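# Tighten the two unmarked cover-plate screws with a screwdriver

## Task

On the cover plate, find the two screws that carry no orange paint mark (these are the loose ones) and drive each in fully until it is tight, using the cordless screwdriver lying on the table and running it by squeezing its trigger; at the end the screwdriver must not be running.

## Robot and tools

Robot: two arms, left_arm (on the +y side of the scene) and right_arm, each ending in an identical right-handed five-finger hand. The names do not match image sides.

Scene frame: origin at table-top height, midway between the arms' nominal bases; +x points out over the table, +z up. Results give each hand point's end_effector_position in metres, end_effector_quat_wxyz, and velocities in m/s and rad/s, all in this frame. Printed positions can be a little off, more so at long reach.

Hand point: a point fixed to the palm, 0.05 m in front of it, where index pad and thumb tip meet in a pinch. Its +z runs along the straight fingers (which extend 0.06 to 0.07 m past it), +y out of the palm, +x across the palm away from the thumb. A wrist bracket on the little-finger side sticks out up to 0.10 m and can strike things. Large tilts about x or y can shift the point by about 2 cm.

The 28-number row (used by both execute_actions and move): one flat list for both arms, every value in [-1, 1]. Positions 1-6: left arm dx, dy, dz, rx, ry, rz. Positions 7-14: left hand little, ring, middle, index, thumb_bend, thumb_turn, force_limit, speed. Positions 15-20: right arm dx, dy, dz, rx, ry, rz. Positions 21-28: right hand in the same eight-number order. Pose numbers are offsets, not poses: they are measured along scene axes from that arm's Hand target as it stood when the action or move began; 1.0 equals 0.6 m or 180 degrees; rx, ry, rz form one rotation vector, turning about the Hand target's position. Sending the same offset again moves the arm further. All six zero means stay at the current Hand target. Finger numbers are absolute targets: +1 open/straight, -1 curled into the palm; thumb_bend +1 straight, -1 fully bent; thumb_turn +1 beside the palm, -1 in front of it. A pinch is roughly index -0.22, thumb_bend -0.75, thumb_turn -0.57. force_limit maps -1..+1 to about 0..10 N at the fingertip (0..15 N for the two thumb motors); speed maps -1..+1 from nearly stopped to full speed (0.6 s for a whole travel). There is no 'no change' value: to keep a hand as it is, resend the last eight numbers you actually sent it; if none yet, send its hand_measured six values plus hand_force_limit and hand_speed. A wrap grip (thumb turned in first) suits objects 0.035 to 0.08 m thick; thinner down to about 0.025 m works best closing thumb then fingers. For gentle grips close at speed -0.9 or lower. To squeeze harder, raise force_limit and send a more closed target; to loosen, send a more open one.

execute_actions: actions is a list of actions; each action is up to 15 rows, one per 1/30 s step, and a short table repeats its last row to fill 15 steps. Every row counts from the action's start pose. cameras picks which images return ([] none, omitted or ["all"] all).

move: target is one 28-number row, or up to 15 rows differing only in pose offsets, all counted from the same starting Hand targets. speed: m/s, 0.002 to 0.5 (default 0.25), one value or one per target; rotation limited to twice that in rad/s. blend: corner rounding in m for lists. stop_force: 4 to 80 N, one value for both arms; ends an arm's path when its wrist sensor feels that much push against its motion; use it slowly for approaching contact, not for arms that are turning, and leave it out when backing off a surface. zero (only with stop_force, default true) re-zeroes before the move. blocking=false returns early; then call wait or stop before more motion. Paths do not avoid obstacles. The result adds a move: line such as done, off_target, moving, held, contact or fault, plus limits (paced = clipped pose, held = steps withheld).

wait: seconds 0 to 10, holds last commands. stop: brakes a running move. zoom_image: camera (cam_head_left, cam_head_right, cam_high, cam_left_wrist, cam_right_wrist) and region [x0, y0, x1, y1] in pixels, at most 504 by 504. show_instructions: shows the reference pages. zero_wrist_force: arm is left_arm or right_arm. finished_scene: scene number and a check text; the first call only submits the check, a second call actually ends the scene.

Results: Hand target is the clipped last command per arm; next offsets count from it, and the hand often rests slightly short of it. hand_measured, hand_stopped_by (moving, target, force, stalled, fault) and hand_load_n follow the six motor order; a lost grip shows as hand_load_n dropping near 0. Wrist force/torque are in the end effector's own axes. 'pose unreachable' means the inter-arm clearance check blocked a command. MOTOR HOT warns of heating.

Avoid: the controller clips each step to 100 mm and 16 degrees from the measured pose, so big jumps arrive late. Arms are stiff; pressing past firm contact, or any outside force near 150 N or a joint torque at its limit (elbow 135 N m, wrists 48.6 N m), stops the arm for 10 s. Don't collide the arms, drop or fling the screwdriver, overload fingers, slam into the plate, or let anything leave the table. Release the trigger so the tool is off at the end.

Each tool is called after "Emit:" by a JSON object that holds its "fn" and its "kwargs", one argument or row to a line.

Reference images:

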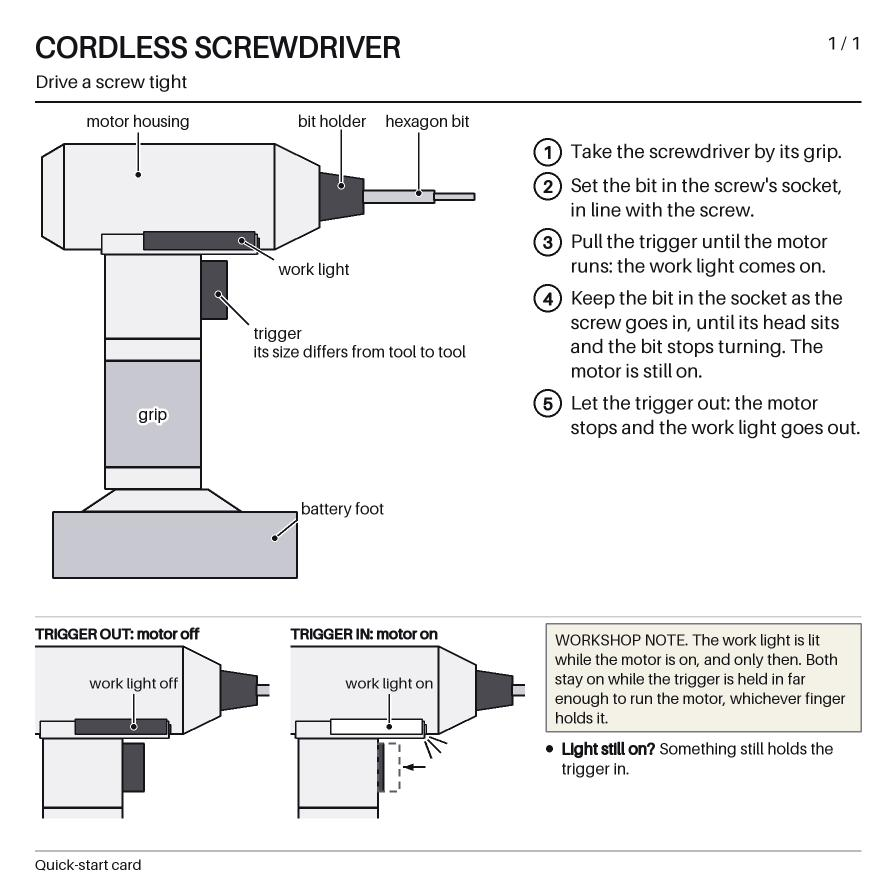

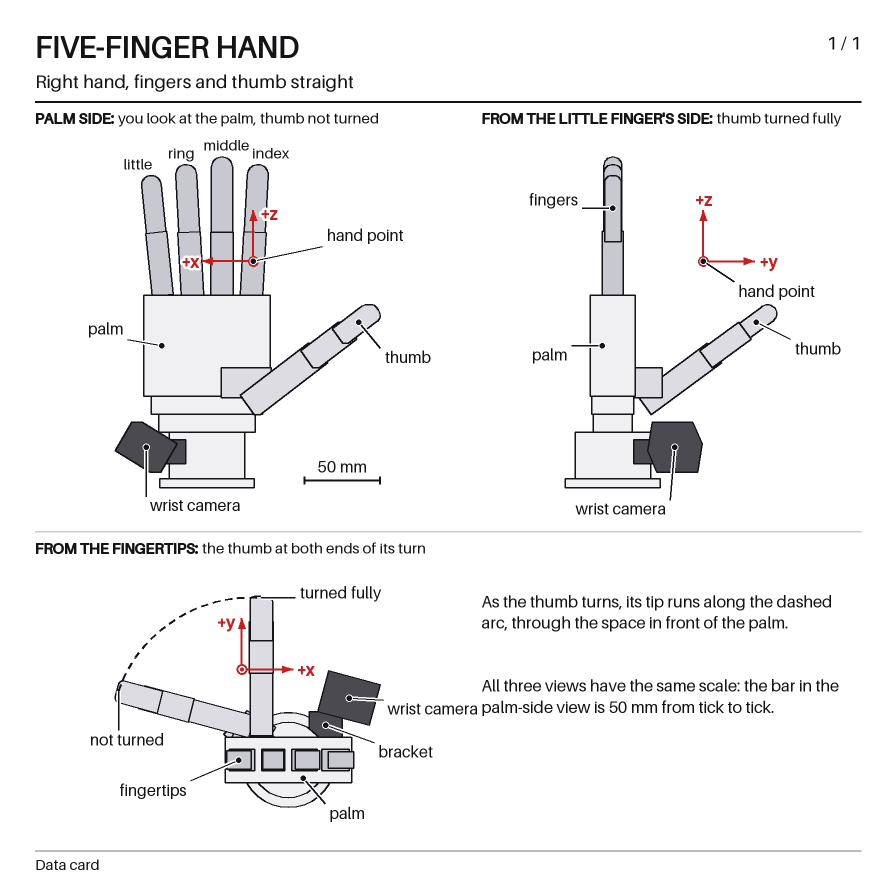

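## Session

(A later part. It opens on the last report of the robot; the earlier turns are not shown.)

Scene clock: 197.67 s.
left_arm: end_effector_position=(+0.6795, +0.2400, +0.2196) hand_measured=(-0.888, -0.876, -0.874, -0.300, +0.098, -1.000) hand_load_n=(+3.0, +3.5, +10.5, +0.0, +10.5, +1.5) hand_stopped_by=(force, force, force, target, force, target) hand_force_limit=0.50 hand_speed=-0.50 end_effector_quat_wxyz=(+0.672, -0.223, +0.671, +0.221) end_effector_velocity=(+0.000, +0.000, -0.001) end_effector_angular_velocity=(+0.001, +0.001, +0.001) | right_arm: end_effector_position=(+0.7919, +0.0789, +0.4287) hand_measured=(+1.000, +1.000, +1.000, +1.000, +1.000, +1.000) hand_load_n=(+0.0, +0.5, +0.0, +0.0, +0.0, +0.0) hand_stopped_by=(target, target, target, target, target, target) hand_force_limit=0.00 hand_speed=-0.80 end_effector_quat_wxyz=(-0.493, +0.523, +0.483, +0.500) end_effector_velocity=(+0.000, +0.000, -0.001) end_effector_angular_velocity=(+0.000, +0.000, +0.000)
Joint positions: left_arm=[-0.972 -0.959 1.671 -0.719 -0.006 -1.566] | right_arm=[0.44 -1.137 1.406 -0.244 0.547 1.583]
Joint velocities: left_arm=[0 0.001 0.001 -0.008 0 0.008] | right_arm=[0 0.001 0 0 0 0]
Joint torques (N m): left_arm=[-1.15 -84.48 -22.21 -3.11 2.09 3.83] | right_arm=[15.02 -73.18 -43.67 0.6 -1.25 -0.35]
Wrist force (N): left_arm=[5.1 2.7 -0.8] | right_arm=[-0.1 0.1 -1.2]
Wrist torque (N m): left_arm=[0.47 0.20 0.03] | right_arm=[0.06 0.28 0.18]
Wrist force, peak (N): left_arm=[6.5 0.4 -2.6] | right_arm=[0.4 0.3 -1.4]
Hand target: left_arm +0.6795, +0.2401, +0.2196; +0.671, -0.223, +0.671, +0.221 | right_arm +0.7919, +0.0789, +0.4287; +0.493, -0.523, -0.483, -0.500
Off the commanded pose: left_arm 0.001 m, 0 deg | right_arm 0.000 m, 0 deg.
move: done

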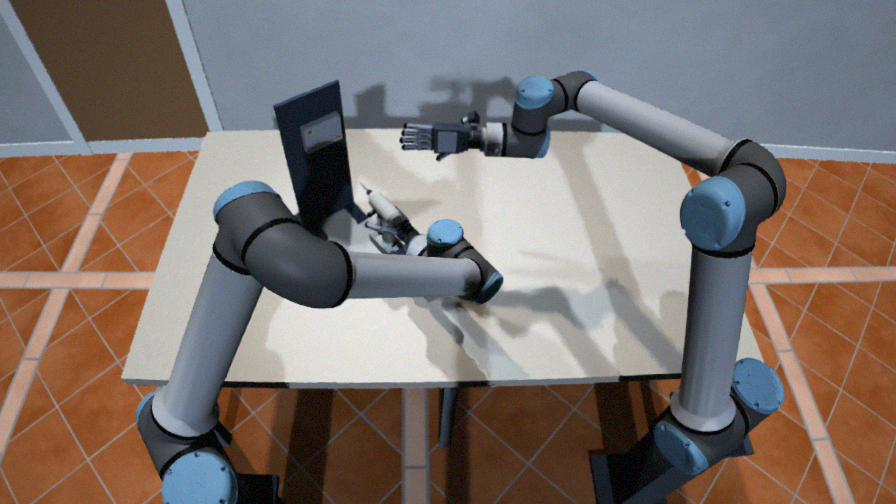

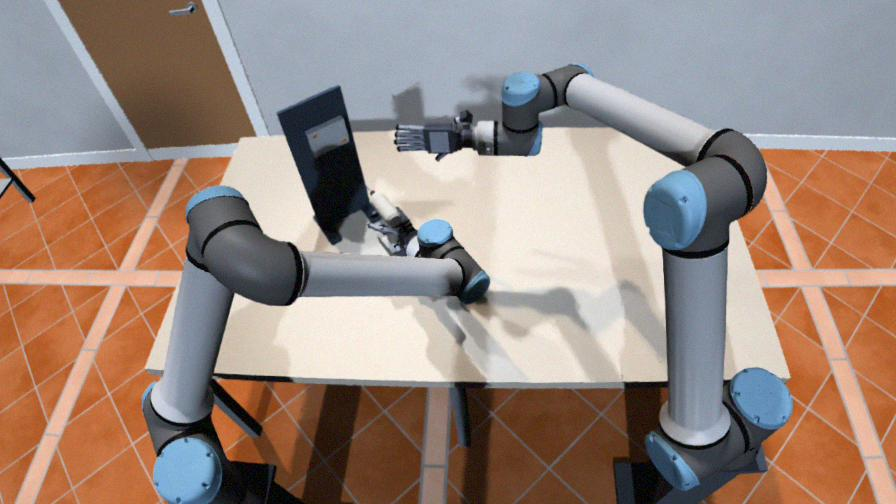

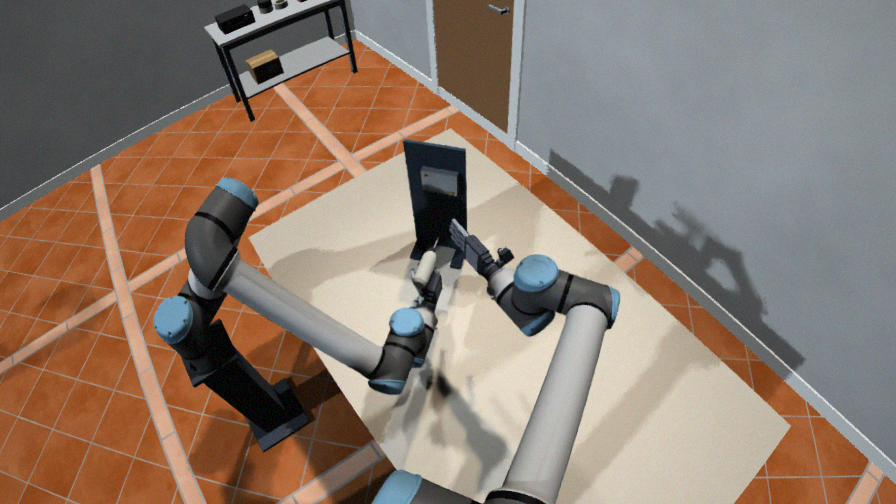

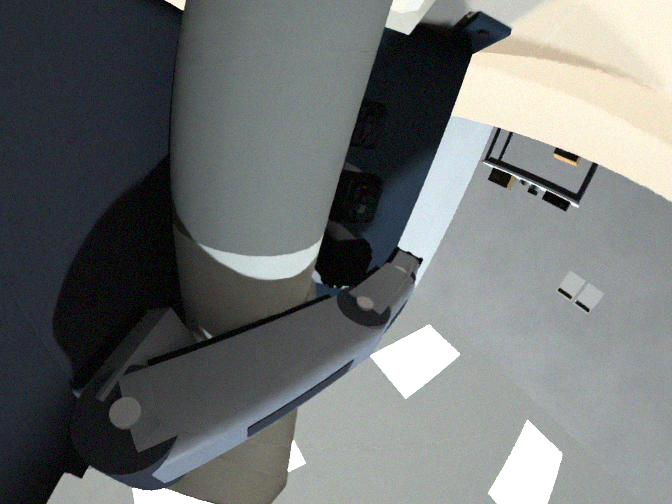

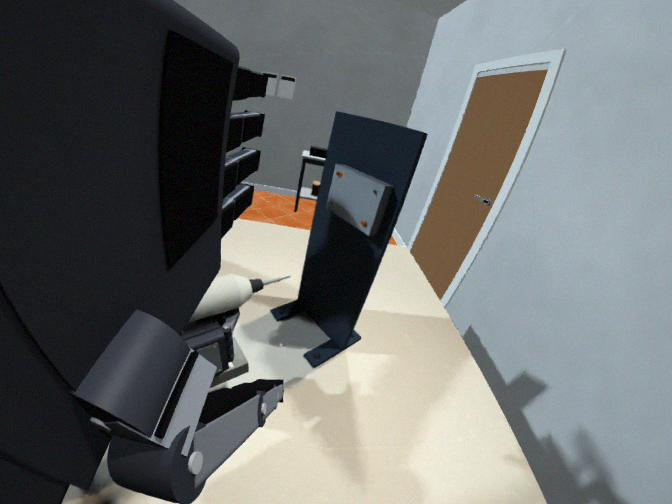

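Emit:
{"fn": "move", "kwargs": {
  "target": [-0.05,-0.035,-0.15,0,0,0,-0.98,-0.98,-0.98,-0.3,-0.98,-1,0.5,-0.5,0,0,0,0,0,0,1,1,1,1,1,1,0,-0.8],
  "speed": 0.12,
  "cameras": []
}}

Emit:
{"fn": "move", "kwargs": {
  "target": [0,0,-0.045,0,0,0,-0.98,-0.98,-0.98,-0.3,-0.98,-1,0.5,-0.5,0,0,0,0,0,0,1,1,1,1,1,1,0,-0.8],
  "speed": 0.008,
  "stop_force": 5
}}

Scene clock: 199.23 s.
left_arm: end_effector_position=(+0.6492, +0.2193, +0.1295) hand_measured=(-0.886, -0.876, -0.874, -0.300, +0.098, -1.000) hand_load_n=(+5.5, +5.5, +10.0, +0.0, +10.0, +2.5) hand_stopped_by=(force, force, force, target, force, target) hand_force_limit=0.50 hand_speed=-0.50 end_effector_quat_wxyz=(+0.672, -0.223, +0.671, +0.221) end_effector_velocity=(-0.001, +0.000, +0.000) end_effector_angular_velocity=(+0.003, +0.002, -0.002) | right_arm: end_effector_position=(+0.7919, +0.0789, +0.4287) hand_measured=(+1.000, +1.000, +1.000, +1.000, +1.000, +1.000) hand_load_n=(+0.0, +0.0, +0.0, +0.0, +0.5, +0.0) hand_stopped_by=(target, target, target, target, target, target) hand_force_limit=0.00 hand_speed=-0.80 end_effector_quat_wxyz=(-0.493, +0.523, +0.483, +0.500) end_effector_velocity=(+0.000, +0.000, +0.000) end_effector_angular_velocity=(+0.000, -0.001, +0.000)
Joint positions: left_arm=[-1.019 -0.864 1.709 -0.846 -0.053 -1.573] | right_arm=[0.44 -1.137 1.406 -0.244 0.547 1.583]
Joint velocities: left_arm=[-0.001 0 0 0.007 0.001 -0.004] | right_arm=[0 0 0 0 0 0]
Joint torques (N m): left_arm=[11.09 -83.86 -37.78 4.64 2.08 -2.91] | right_arm=[14.11 -71.74 -45.51 0.86 -1.18 -0.53]
Wrist force (N): left_arm=[3.7 3.1 -1.2] | right_arm=[-0.2 0.4 -1.0]
Wrist torque (N m): left_arm=[0.63 0.02 -0.06] | right_arm=[0.10 0.28 0.18]
Wrist force, peak (N): left_arm=[-15.2 3.9 2.1] | right_arm=[0.0 0.4 -1.5]
Hand target: left_arm +0.6493, +0.2193, +0.1295; +0.671, -0.223, +0.671, +0.221 | right_arm +0.7919, +0.0789, +0.4287; +0.493, -0.523, -0.483, -0.500
Off the commanded pose: left_arm 0.000 m, 0 deg | right_arm 0.000 m, 0 deg.
move: done
No camera images: "cameras" was empty.

Scene clock: 200.37 s.
left_arm: end_effector_position=(+0.6492, +0.2193, +0.1292) hand_measured=(-0.886, -0.876, -0.874, -0.300, +0.098, -1.000) hand_load_n=(+6.5, +5.5, +10.0, +0.0, +10.0, +2.5) hand_stopped_by=(force, force, force, target, force, target) hand_force_limit=0.50 hand_speed=-0.50 end_effector_quat_wxyz=(+0.672, -0.223, +0.671, +0.221) end_effector_velocity=(+0.000, +0.000, +0.000) end_effector_angular_velocity=(-0.001, +0.000, +0.000) | right_arm: end_effector_position=(+0.7919, +0.0789, +0.4287) hand_measured=(+1.000, +1.000, +1.000, +1.000, +1.000, +1.000) hand_load_n=(+0.0, +0.0, +0.0, +0.0, +0.0, +0.0) hand_stopped_by=(target, target, target, target, target, target) hand_force_limit=0.00 hand_speed=-0.80 end_effector_quat_wxyz=(-0.493, +0.523, +0.483, +0.500) end_effector_velocity=(+0.000, +0.000, +0.001) end_effector_angular_velocity=(+0.000, -0.001, +0.000)
Joint positions: left_arm=[-1.019 -0.863 1.709 -0.846 -0.053 -1.573] | right_arm=[0.44 -1.137 1.406 -0.244 0.547 1.583]
Joint velocities: left_arm=[0 0 0 -0.001 0 0] | right_arm=[0 -0.001 0 0 0 0]
Joint torques (N m): left_arm=[5.21 -97.81 -19.5 3.44 1.68 3.49] | right_arm=[13.9 -72.79 -45.01 0.69 -1.01 -0.59]
Wrist force (N): left_arm=[2.6 2.9 -0.3] | right_arm=[-0.2 0.7 -0.8]
Wrist torque (N m): left_arm=[0.55 -0.14 -0.12] | right_arm=[0.14 0.27 0.19]
Wrist force, peak (N): left_arm=[-5.0 4.3 -3.1] | right_arm=[-0.1 0.8 -1.2]
Hand target: left_arm +0.6492, +0.2193, +0.1292; +0.672, -0.223, +0.671, +0.221 | right_arm +0.7919, +0.0789, +0.4287; +0.493, -0.523, -0.483, -0.500
Off the commanded pose: left_arm 0.027 m, 0 deg | right_arm 0.000 m, 0 deg.
move: contact (left_arm)

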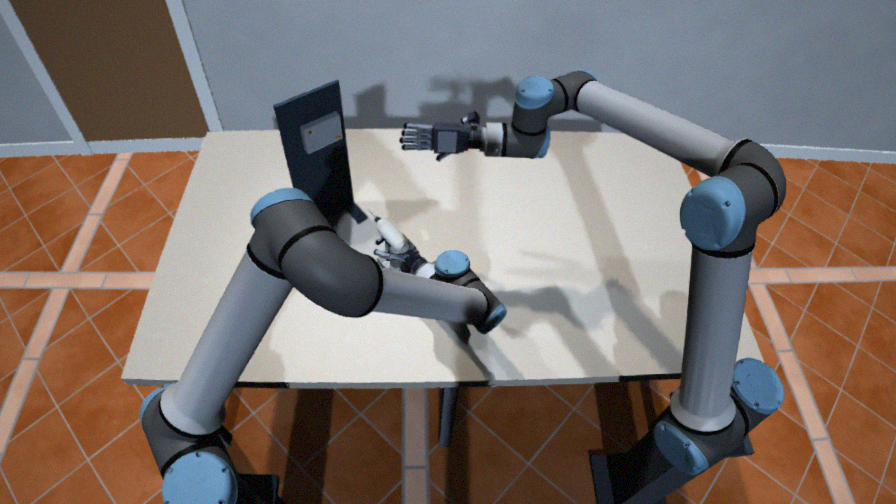

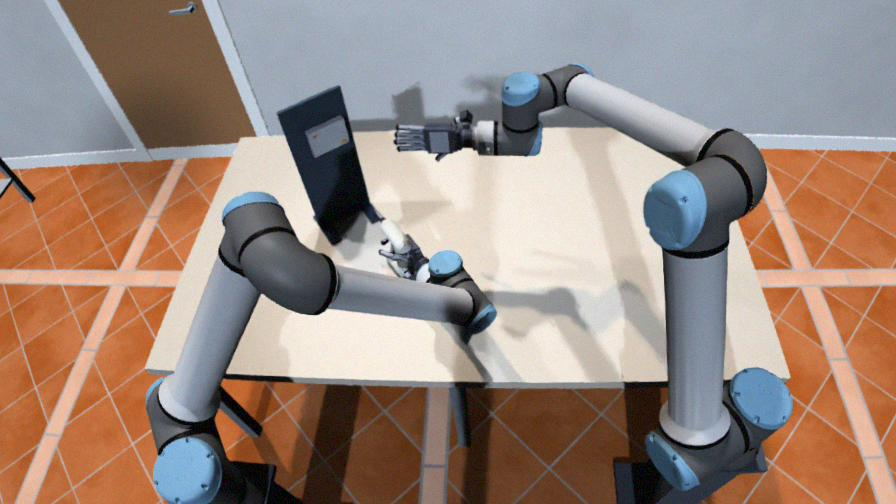

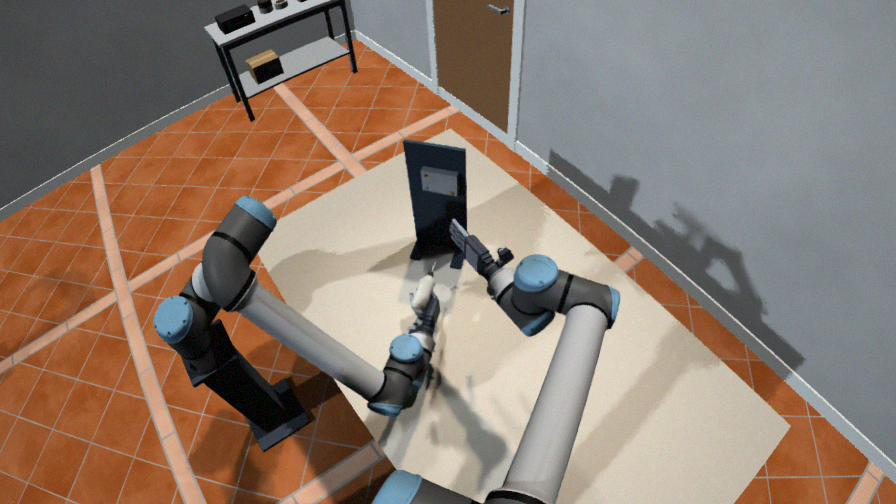

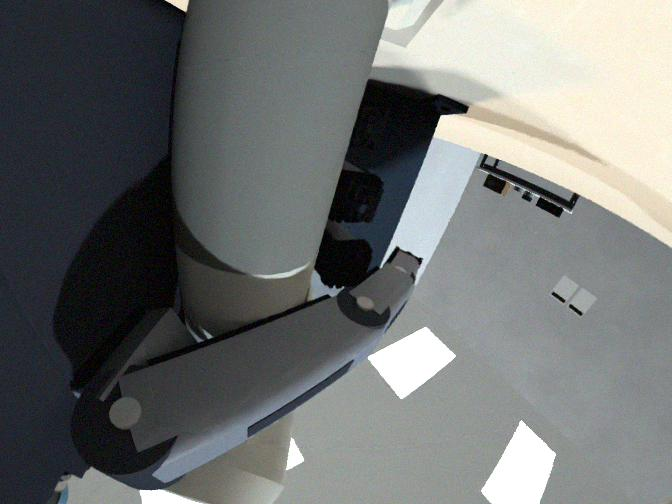

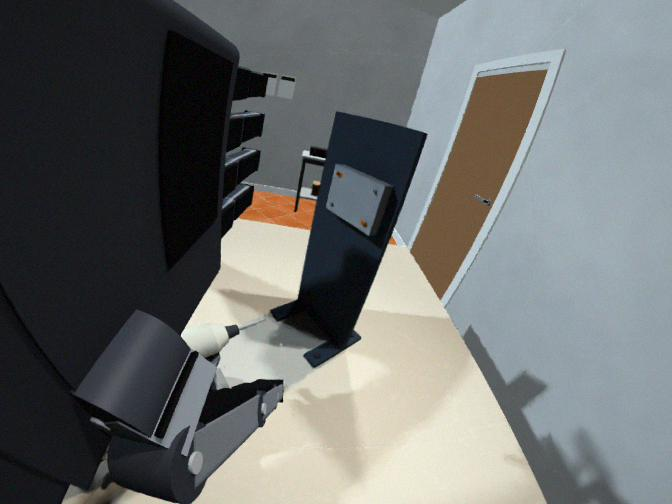

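Emit:
{"fn": "zoom_image", "kwargs": {
  "camera": "cam_head_right",
  "region": [340, 190, 500, 300]
}}

Emit:
{"fn": "zoom_image", "kwargs": {
  "camera": "cam_right_wrist",
  "region": [160, 290, 380, 450]
}}

Emit:
{"fn": "zoom_image", "kwargs": {
  "camera": "cam_high",
  "region": [370, 240, 470, 320]
}}

Scaled by 3.150.

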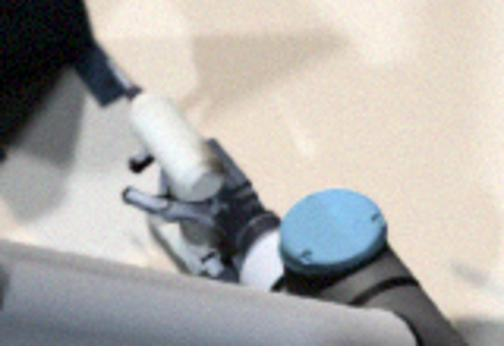

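Scaled by 2.291 from the camera's 672x504 image, which has a finer 960x720 frame.

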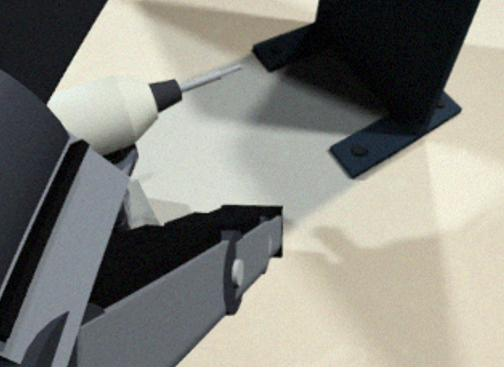

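Scaled by 5.040.

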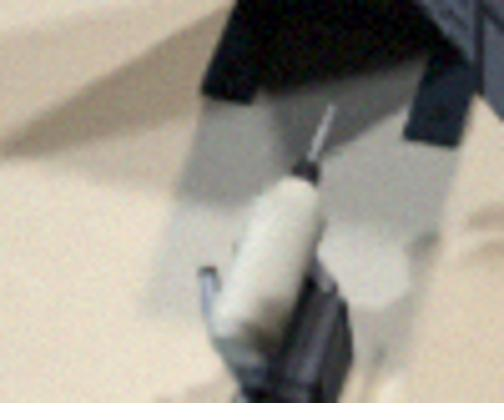

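Emit:
{"fn": "wait", "kwargs": {
  "seconds": 0.1,
  "cameras": ["cam_head_left","cam_high","cam_right_wrist"]
}}

Scene clock: 201.13 s.
left_arm: end_effector_position=(+0.6492, +0.2193, +0.1292) hand_measured=(-0.886, -0.876, -0.874, -0.300, +0.098, -1.000) hand_load_n=(+6.5, +5.5, +10.0, +0.0, +10.0, +2.0) hand_stopped_by=(force, force, force, target, force, target) hand_force_limit=0.50 hand_speed=-0.50 end_effector_quat_wxyz=(+0.672, -0.223, +0.671, +0.221) end_effector_velocity=(+0.000, +0.000, +0.000) end_effector_angular_velocity=(+0.002, +0.001, +0.000) | right_arm: end_effector_position=(+0.7919, +0.0789, +0.4287) hand_measured=(+1.000, +1.000, +1.000, +1.000, +1.000, +1.000) hand_load_n=(+0.0, +0.0, +0.0, +0.0, +0.0, +0.0) hand_stopped_by=(target, target, target, target, target, target) hand_force_limit=0.00 hand_speed=-0.80 end_effector_quat_wxyz=(-0.493, +0.523, +0.483, +0.500) end_effector_velocity=(+0.000, +0.000, -0.002) end_effector_angular_velocity=(-0.001, +0.002, +0.000)
Joint positions: left_arm=[-1.019 -0.863 1.709 -0.846 -0.053 -1.573] | right_arm=[0.44 -1.137 1.406 -0.244 0.547 1.583]
Joint velocities: left_arm=[0 0.001 0 0.001 0 0.001] | right_arm=[0 0.001 0 0.001 0 0]
Joint torques (N m): left_arm=[1.33 -94.55 -16.39 1.87 0.94 2.94] | right_arm=[12.85 -71.93 -44.87 0.56 -1.09 -0.54]
Wrist force (N): left_arm=[1.7 2.7 -1.0] | right_arm=[0.0 0.4 -1.1]
Wrist torque (N m): left_arm=[0.62 -0.07 -0.21] | right_arm=[0.11 0.25 0.19]
Wrist force, peak (N): left_arm=[2.5 3.2 -0.4] | right_arm=[0.1 -0.3 -1.3]
Hand target: left_arm +0.6492, +0.2193, +0.1292; +0.672, -0.223, +0.671, +0.221 | right_arm +0.7919, +0.0789, +0.4287; +0.493, -0.523, -0.483, -0.500
Off the commanded pose: left_arm 0.027 m, 0 deg | right_arm 0.000 m, 0 deg.
wait: 0.10 s; at rest from the start
Images, in order (width x height): cam_head_left 896x504, cam_high 896x504, cam_right_wrist 672x504.

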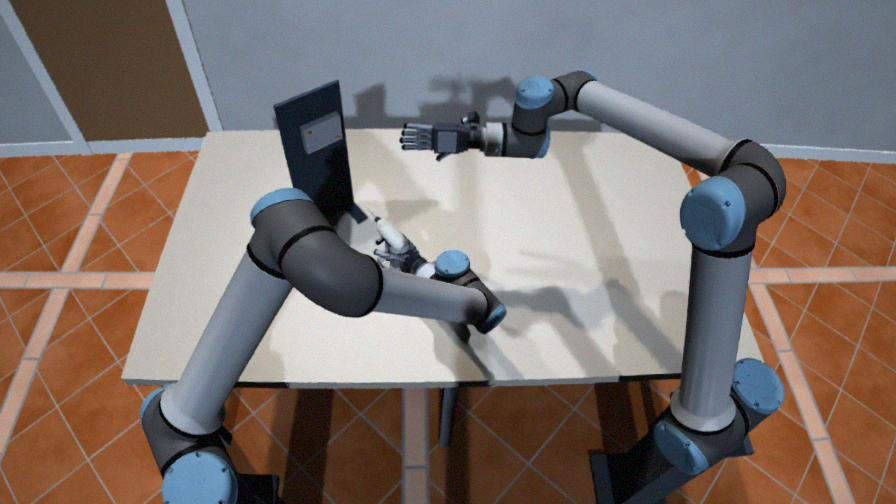

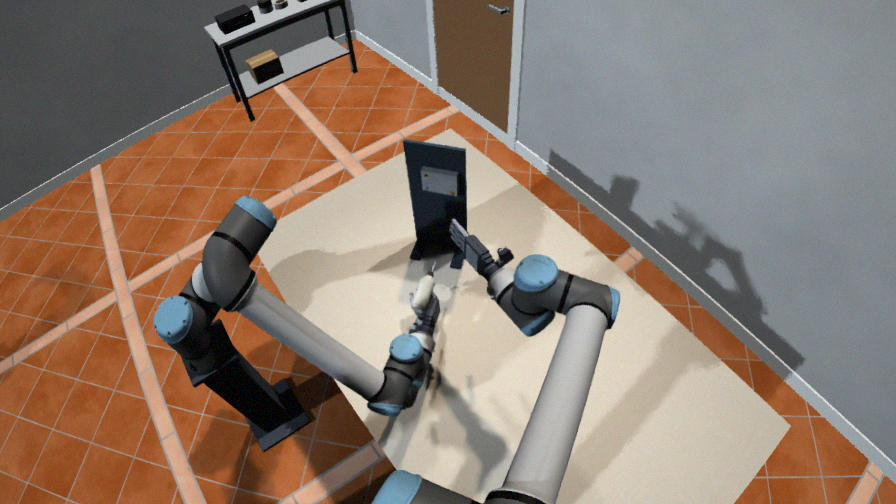

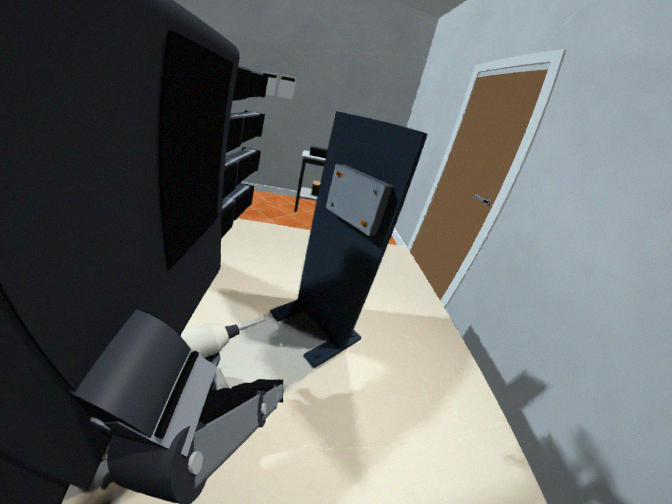

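Emit:
{"fn": "wait", "kwargs": {
  "seconds": 0.0,
  "cameras": ["cam_left_wrist","cam_head_right","cam_right_wrist"]
}}

Emit:
{"fn": "zoom_image", "kwargs": {
  "camera": "cam_right_wrist",
  "region": [60, 290, 360, 500]
}}

Emit:
{"fn": "zoom_image", "kwargs": {
  "camera": "cam_head_right",
  "region": [300, 150, 460, 300]
}}

Scene clock: 201.27 s.
left_arm: end_effector_position=(+0.6492, +0.2193, +0.1292) hand_measured=(-0.886, -0.876, -0.874, -0.300, +0.098, -1.000) hand_load_n=(+6.5, +5.5, +10.0, +0.0, +10.0, +2.5) hand_stopped_by=(force, force, force, target, force, target) hand_force_limit=0.50 hand_speed=-0.50 end_effector_quat_wxyz=(+0.672, -0.223, +0.671, +0.221) end_effector_velocity=(+0.000, +0.001, +0.000) end_effector_angular_velocity=(-0.001, -0.001, +0.001) | right_arm: end_effector_position=(+0.7919, +0.0789, +0.4287) hand_measured=(+1.000, +1.000, +1.000, +1.000, +1.000, +1.000) hand_load_n=(+0.0, +0.0, +0.0, +0.0, +0.0, +0.0) hand_stopped_by=(target, target, target, target, target, target) hand_force_limit=0.00 hand_speed=-0.80 end_effector_quat_wxyz=(-0.493, +0.523, +0.483, +0.500) end_effector_velocity=(+0.000, +0.000, +0.000) end_effector_angular_velocity=(+0.000, +0.001, +0.000)
Joint positions: left_arm=[-1.019 -0.863 1.709 -0.846 -0.053 -1.573] | right_arm=[0.44 -1.137 1.406 -0.244 0.547 1.583]
Joint velocities: left_arm=[0.001 0 0 0 -0.001 -0.002] | right_arm=[0 0 0 0 0 0]
Joint torques (N m): left_arm=[3.05 -96.08 -16.38 2.6 1.42 3.18] | right_arm=[12.75 -73.2 -44.55 0.46 -1 -0.72]
Wrist force (N): left_arm=[1.7 2.4 -0.8] | right_arm=[0.0 0.3 -1.0]
Wrist torque (N m): left_arm=[0.58 -0.09 -0.23] | right_arm=[0.09 0.26 0.19]
Wrist force, peak (N): left_arm=[1.6 2.8 -0.9] | right_arm=[0.2 0.2 -1.2]
Hand target: left_arm +0.6492, +0.2193, +0.1292; +0.672, -0.223, +0.671, +0.221 | right_arm +0.7919, +0.0789, +0.4287; +0.493, -0.523, -0.483, -0.500
Off the commanded pose: left_arm 0.027 m, 0 deg | right_arm 0.000 m, 0 deg.
Images, in order (width x height): cam_head_right 896x504, cam_left_wrist 672x504, cam_right_wrist 672x504.

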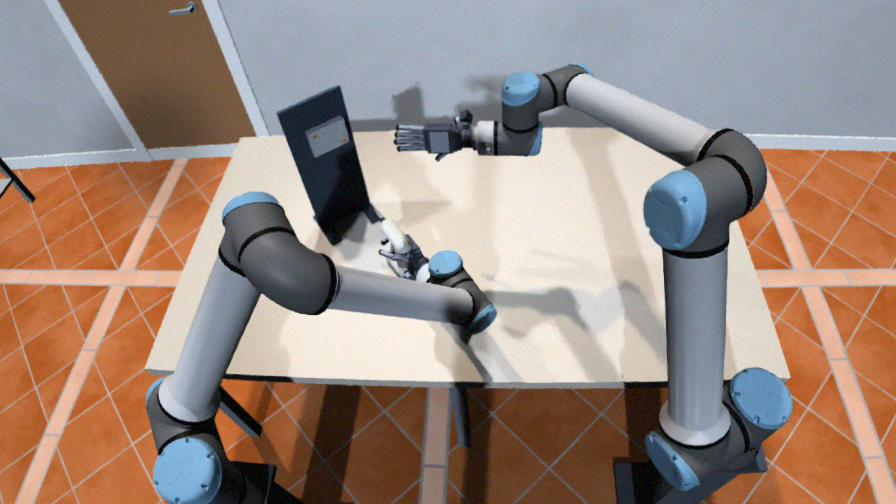

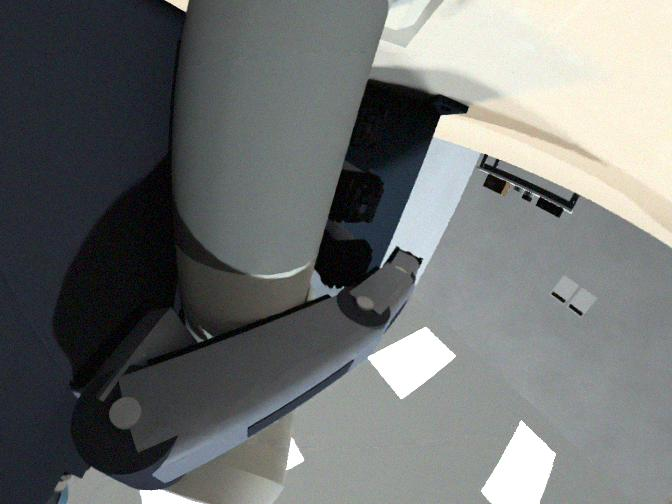

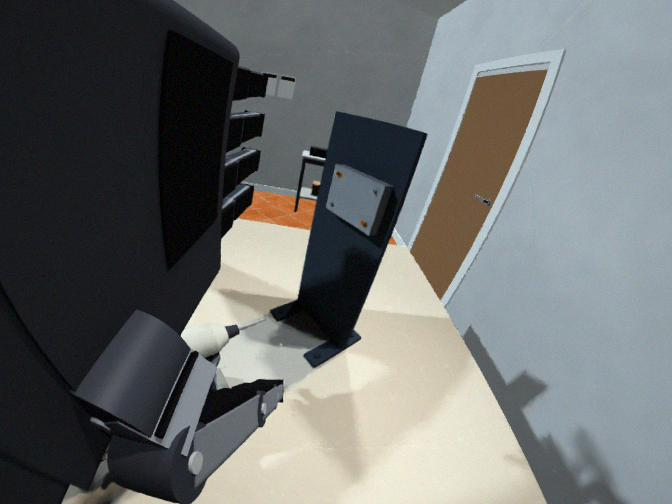

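Scaled by 1.680 from the camera's 672x504 image, which has a finer 960x720 frame.

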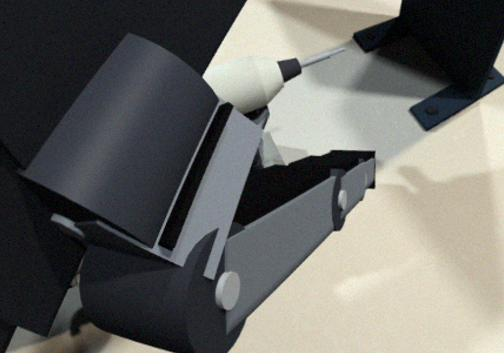

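Scaled by 3.150.

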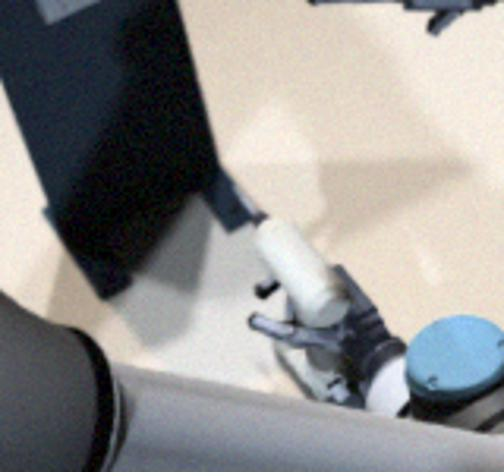

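Emit:
{"fn": "move", "kwargs": {
  "target": [0,0,-0.005,0,0,0,-0.98,-0.98,-0.98,-0.3,-0.98,-1,0.5,-0.5,0,0,0,0,0,0,1,1,1,1,1,1,0,-0.8],
  "speed": 0.005,
  "stop_force": 12,
  "cameras": ["cam_right_wrist"]
}}

Emit:
{"fn": "zoom_image", "kwargs": {
  "camera": "cam_right_wrist",
  "region": [60, 290, 360, 500]
}}

Scene clock: 202.80 s.
left_arm: end_effector_position=(+0.6492, +0.2193, +0.1284) hand_measured=(-0.886, -0.876, -0.874, -0.300, +0.098, -1.000) hand_load_n=(+8.0, +6.0, +9.5, +0.0, +10.5, +3.5) hand_stopped_by=(force, force, force, target, force, target) hand_force_limit=0.50 hand_speed=-0.50 end_effector_quat_wxyz=(+0.672, -0.223, +0.671, +0.222) end_effector_velocity=(+0.000, +0.000, +0.000) end_effector_angular_velocity=(-0.001, +0.000, +0.000) | right_arm: end_effector_position=(+0.7919, +0.0789, +0.4287) hand_measured=(+1.000, +1.000, +1.000, +1.000, +1.000, +1.000) hand_load_n=(+0.0, -0.5, +0.0, +0.0, +0.0, +0.0) hand_stopped_by=(target, target, target, target, target, target) hand_force_limit=0.00 hand_speed=-0.80 end_effector_quat_wxyz=(-0.493, +0.523, +0.483, +0.500) end_effector_velocity=(+0.000, +0.000, +0.002) end_effector_angular_velocity=(+0.001, -0.002, +0.000)
Joint positions: left_arm=[-1.019 -0.862 1.709 -0.846 -0.053 -1.573] | right_arm=[0.44 -1.137 1.406 -0.244 0.547 1.583]
Joint velocities: left_arm=[0 -0.001 0 0 -0.001 0] | right_arm=[0 -0.002 0 0 0 0]
Joint torques (N m): left_arm=[-0.89 -94.76 -14.29 3.28 0.75 3.59] | right_arm=[13.5 -72.27 -43.31 0.3 -0.94 -0.65]
Wrist force (N): left_arm=[-3.5 1.5 -1.1] | right_arm=[-0.4 0.4 -0.9]
Wrist torque (N m): left_arm=[0.51 0.00 -0.50] | right_arm=[0.09 0.31 0.16]
Wrist force, peak (N): left_arm=[-14.9 6.6 -3.3] | right_arm=[0.1 0.3 -1.3]
Hand target: left_arm +0.6492, +0.2193, +0.1284; +0.672, -0.223, +0.671, +0.222 | right_arm +0.7919, +0.0789, +0.4287; +0.493, -0.523, -0.483, -0.500
Off the commanded pose: left_arm 0.002 m, 0 deg | right_arm 0.000 m, 0 deg.
move: contact (left_arm)
Images, in order (width x height): cam_right_wrist 672x504.

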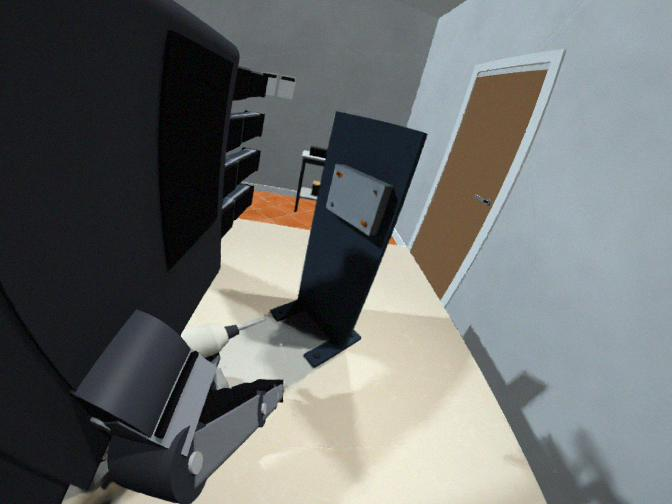

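Scaled by 1.680 from the camera's 672x504 image, which has a finer 960x720 frame.

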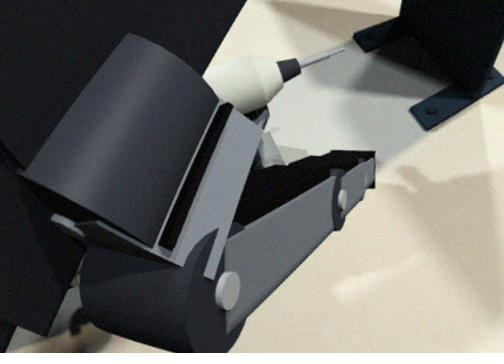

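Emit:
{"fn": "move", "kwargs": {
  "target": [0,0,0.008,0,0,0,-0.98,-0.98,-0.98,-0.3,-0.98,-1,0.5,-0.5,0,0,0,0,0,0.14,1,1,1,1,1,1,0,-0.8],
  "cameras": ["cam_right_wrist"]
}}

Emit:
{"fn": "zoom_image", "kwargs": {
  "camera": "cam_right_wrist",
  "region": [200, 200, 500, 450]
}}

Scene clock: 204.90 s.
left_arm: end_effector_position=(+0.6493, +0.2193, +0.1332) hand_measured=(-0.888, -0.876, -0.874, -0.300, +0.098, -1.000) hand_load_n=(+1.0, +2.5, +10.5, +0.0, +10.0, +2.0) hand_stopped_by=(force, force, force, target, force, target) hand_force_limit=0.50 hand_speed=-0.50 end_effector_quat_wxyz=(+0.672, -0.223, +0.671, +0.221) end_effector_velocity=(+0.000, +0.000, +0.000) end_effector_angular_velocity=(+0.002, +0.001, +0.001) | right_arm: end_effector_position=(+0.7921, +0.0791, +0.4288) hand_measured=(+1.000, +1.000, +1.000, +1.000, +1.000, +1.000) hand_load_n=(+0.0, +0.0, +0.0, +0.0, +0.0, +0.0) hand_stopped_by=(target, target, target, target, target, target) hand_force_limit=0.00 hand_speed=-0.80 end_effector_quat_wxyz=(+0.593, -0.404, -0.583, -0.382) end_effector_velocity=(+0.000, +0.000, -0.001) end_effector_angular_velocity=(+0.000, +0.000, +0.001)
Joint positions: left_arm=[-1.019 -0.868 1.709 -0.84 -0.053 -1.573] | right_arm=[0.372 -0.96 1.137 -0.037 0.04 1.464]
Joint velocities: left_arm=[0 0 0 0 0 0.002] | right_arm=[0 0.001 0 0 -0.001 -0.001]
Joint torques (N m): left_arm=[0.2 -71.82 -41.64 3.1 0.95 -3.55] | right_arm=[15.59 -103.3 -36.08 1.71 -1.78 -1.01]
Wrist force (N): left_arm=[4.4 3.3 -1.1] | right_arm=[-0.3 1.0 -1.2]
Wrist torque (N m): left_arm=[0.52 0.03 0.06] | right_arm=[0.17 0.31 0.20]
Wrist force, peak (N): left_arm=[4.7 3.4 -1.0] | right_arm=[-0.1 1.1 -2.0]
Hand target: left_arm +0.6492, +0.2193, +0.1332; +0.672, -0.223, +0.671, +0.222 | right_arm +0.7920, +0.0791, +0.4289; +0.591, -0.405, -0.585, -0.380
Off the commanded pose: left_arm 0.000 m, 0 deg | right_arm 0.000 m, 0 deg.
move: done
Images, in order (width x height): cam_right_wrist 672x504.

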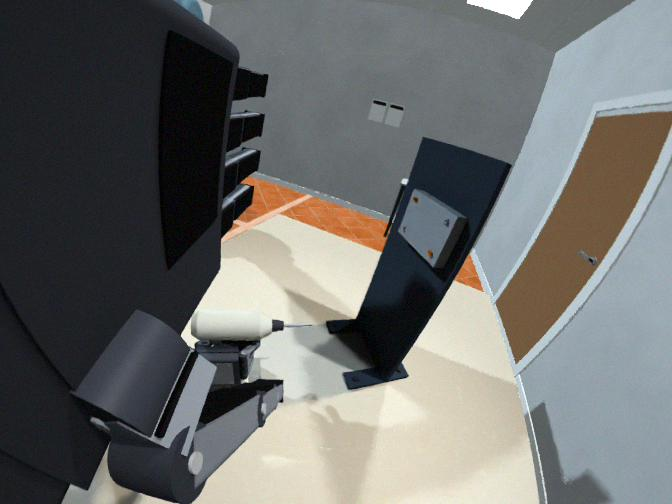

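Scaled by 1.680 from the camera's 672x504 image, which has a finer 960x720 frame.

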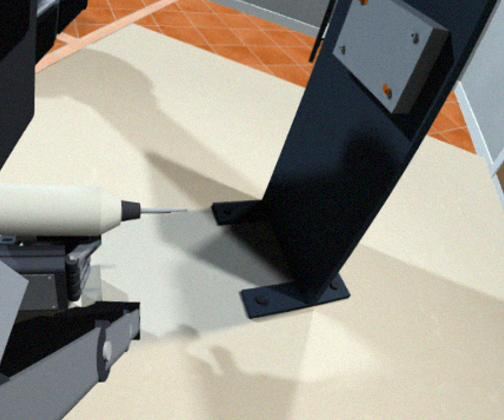

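Emit:
{"fn": "move", "kwargs": {
  "target": [0,0,0,0,0,0,-0.98,-0.98,-0.98,-0.3,-0.98,-1,0.5,-0.5,0,0,0,0,0,0.14,1,1,1,1,1,1,0,-0.8],
  "cameras": ["cam_right_wrist"]
}}

Emit:
{"fn": "zoom_image", "kwargs": {
  "camera": "cam_right_wrist",
  "region": [200, 240, 450, 450]
}}

Scene clock: 206.47 s.
left_arm: end_effector_position=(+0.6492, +0.2193, +0.1332) hand_measured=(-0.888, -0.876, -0.874, -0.300, +0.098, -1.000) hand_load_n=(+0.5, +2.5, +10.5, +0.0, +10.0, +2.0) hand_stopped_by=(force, force, force, target, force, target) hand_force_limit=0.50 hand_speed=-0.50 end_effector_quat_wxyz=(+0.672, -0.223, +0.671, +0.222) end_effector_velocity=(+0.000, +0.001, +0.000) end_effector_angular_velocity=(-0.002, -0.001, +0.001) | right_arm: end_effector_position=(+0.7920, +0.0793, +0.4290) hand_measured=(+1.000, +1.000, +1.000, +1.000, +1.000, +1.000) hand_load_n=(+0.0, +0.0, +0.0, +0.0, +0.0, +0.0) hand_stopped_by=(target, target, target, target, target, target) hand_force_limit=0.00 hand_speed=-0.80 end_effector_quat_wxyz=(+0.660, -0.267, -0.659, -0.243) end_effector_velocity=(+0.000, +0.000, +0.001) end_effector_angular_velocity=(+0.000, -0.001, +0.001)
Joint positions: left_arm=[-1.019 -0.868 1.709 -0.84 -0.053 -1.573] | right_arm=[0.368 -0.767 0.803 -0.067 -0.405 1.632]
Joint velocities: left_arm=[0.001 0 0 0 0 -0.001] | right_arm=[0 0 -0.001 0 -0.002 0.001]
Joint torques (N m): left_arm=[-1.77 -62.51 -40.72 3.12 0.67 -3.28] | right_arm=[-12.11 -100.13 -48.04 -1.23 -1.4 1.9]
Wrist force (N): left_arm=[3.5 3.3 -1.3] | right_arm=[0.3 0.3 -0.7]
Wrist torque (N m): left_arm=[0.52 0.07 0.01] | right_arm=[0.06 0.21 0.21]
Wrist force, peak (N): left_arm=[4.5 3.7 -1.2] | right_arm=[-0.2 0.3 -1.6]
Hand target: left_arm +0.6492, +0.2193, +0.1332; +0.672, -0.223, +0.671, +0.222 | right_arm +0.7921, +0.0792, +0.4291; +0.660, -0.267, -0.659, -0.243
Off the commanded pose: left_arm 0.000 m, 0 deg | right_arm 0.000 m, 0 deg.
move: done
Images, in order (width x height): cam_right_wrist 672x504.

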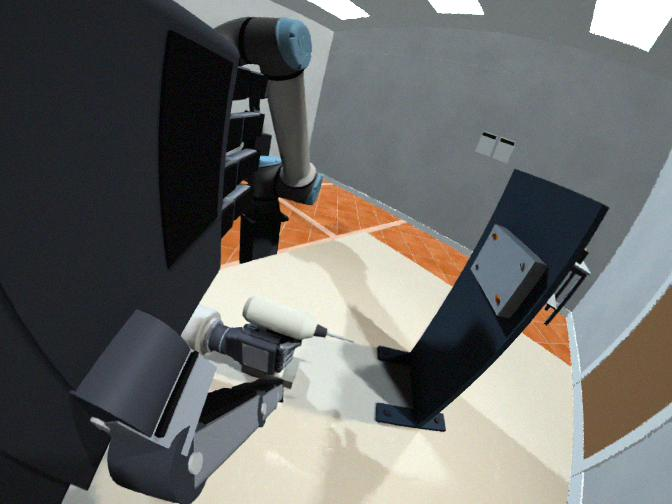

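Scaled by 2.016 from the camera's 672x504 image, which has a finer 960x720 frame.

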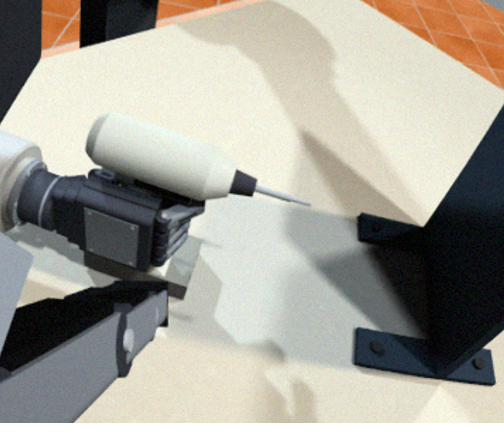

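Emit:
{"fn": "move", "kwargs": {
  "target": [0,0,0,-0.0275,-0.0189,0,-0.98,-0.98,-0.98,-0.3,-0.98,-1,0.5,-0.5,0,0,0,0,0,0,1,1,1,1,1,1,0,-0.8],
  "cameras": []
}}

Emit:
{"fn": "move", "kwargs": {
  "target": [0,0,-0.03,0,0,0,-0.98,-0.98,-0.98,-0.3,-0.98,-1,0.5,-0.5,0,0,0,0,0,0,1,1,1,1,1,1,0,-0.8],
  "speed": 0.008,
  "stop_force": 6,
  "cameras": ["cam_right_wrist"]
}}

Emit:
{"fn": "zoom_image", "kwargs": {
  "camera": "cam_right_wrist",
  "region": [200, 240, 450, 450]
}}

Scene clock: 207.97 s.
left_arm: end_effector_position=(+0.6493, +0.2193, +0.1332) hand_measured=(-0.888, -0.876, -0.874, -0.300, +0.098, -1.000) hand_load_n=(+0.5, +2.5, +10.5, +0.0, +10.0, +2.0) hand_stopped_by=(force, force, force, target, force, target) hand_force_limit=0.50 hand_speed=-0.50 end_effector_quat_wxyz=(+0.681, -0.258, +0.660, +0.186) end_effector_velocity=(+0.000, +0.000, +0.000) end_effector_angular_velocity=(+0.000, +0.000, +0.000) | right_arm: end_effector_position=(+0.7921, +0.0792, +0.4291) hand_measured=(+1.000, +1.000, +1.000, +1.000, +1.000, +1.000) hand_load_n=(+0.0, +0.0, +0.0, +0.0, +0.0, +0.0) hand_stopped_by=(target, target, target, target, target, target) hand_force_limit=0.00 hand_speed=-0.80 end_effector_quat_wxyz=(+0.660, -0.267, -0.659, -0.243) end_effector_velocity=(+0.000, +0.000, +0.000) end_effector_angular_velocity=(+0.000, +0.001, +0.001)
Joint positions: left_arm=[-1.019 -0.882 1.719 -0.903 -0.052 -1.611] | right_arm=[0.368 -0.767 0.803 -0.067 -0.405 1.632]
Joint velocities: left_arm=[0 0 0 0.002 0 -0.002] | right_arm=[0 0 0 0.001 0 0]
Joint torques (N m): left_arm=[7.72 -89.32 -22.65 3.58 2.48 -2.62] | right_arm=[-13.64 -103.73 -38.85 -0.83 -0.64 1.88]
Wrist force (N): left_arm=[3.5 2.1 -1.3] | right_arm=[0.2 0.1 -1.0]
Wrist torque (N m): left_arm=[0.44 0.01 0.02] | right_arm=[0.07 0.24 0.20]
Wrist force, peak (N): left_arm=[4.1 3.6 -1.3] | right_arm=[0.2 0.2 -1.2]
Hand target: left_arm +0.6493, +0.2193, +0.1332; +0.681, -0.258, +0.660, +0.186 | right_arm +0.7921, +0.0792, +0.4291; +0.660, -0.267, -0.659, -0.243
Off the commanded pose: left_arm 0.000 m, 0 deg | right_arm 0.000 m, 0 deg.
move: done
No camera images: "cameras" was empty.

Scene clock: 209.20 s.
left_arm: end_effector_position=(+0.6493, +0.2193, +0.1323) hand_measured=(-0.888, -0.876, -0.874, -0.300, +0.098, -1.000) hand_load_n=(+3.0, +3.5, +10.0, +0.0, +10.0, +2.0) hand_stopped_by=(force, force, force, target, force, target) hand_force_limit=0.50 hand_speed=-0.50 end_effector_quat_wxyz=(+0.681, -0.258, +0.660, +0.186) end_effector_velocity=(+0.000, +0.000, +0.000) end_effector_angular_velocity=(+0.000, +0.000, +0.000) | right_arm: end_effector_position=(+0.7921, +0.0792, +0.4290) hand_measured=(+1.000, +1.000, +1.000, +1.000, +1.000, +1.000) hand_load_n=(+0.0, +0.0, +0.0, +0.0, +0.0, +0.0) hand_stopped_by=(target, target, target, target, target, target) hand_force_limit=0.00 hand_speed=-0.80 end_effector_quat_wxyz=(+0.660, -0.267, -0.659, -0.243) end_effector_velocity=(+0.000, +0.000, +0.001) end_effector_angular_velocity=(+0.000, -0.001, +0.000)
Joint positions: left_arm=[-1.019 -0.881 1.719 -0.904 -0.052 -1.611] | right_arm=[0.368 -0.767 0.803 -0.067 -0.405 1.632]
Joint velocities: left_arm=[0 0 0 0 0 0] | right_arm=[0 -0.001 0 0 0 0]
Joint torques (N m): left_arm=[3.28 -96.05 -19.95 2.49 2.2 2.95] | right_arm=[-13.96 -109.37 -36.4 -1.75 0.56 1.87]
Wrist force (N): left_arm=[3.7 2.9 -0.6] | right_arm=[-0.1 0.4 -0.7]
Wrist torque (N m): left_arm=[0.48 -0.05 0.09] | right_arm=[0.09 0.29 0.19]
Wrist force, peak (N): left_arm=[-3.5 2.6 -3.4] | right_arm=[-0.2 0.4 -1.2]
Hand target: left_arm +0.6493, +0.2193, +0.1323; +0.681, -0.258, +0.660, +0.186 | right_arm +0.7921, +0.0792, +0.4291; +0.660, -0.267, -0.659, -0.243
Off the commanded pose: left_arm 0.017 m, 0 deg | right_arm 0.000 m, 0 deg.
move: contact (left_arm)
Images, in order (width x height): cam_right_wrist 672x504.

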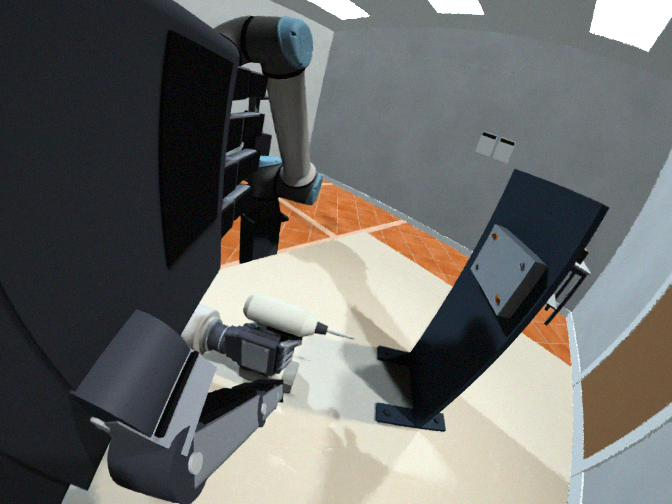

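Scaled by 2.016 from the camera's 672x504 image, which has a finer 960x720 frame.

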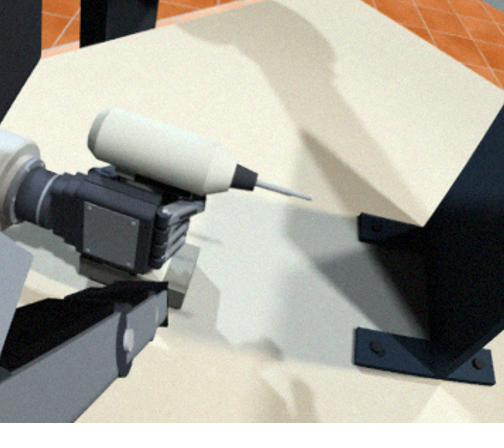

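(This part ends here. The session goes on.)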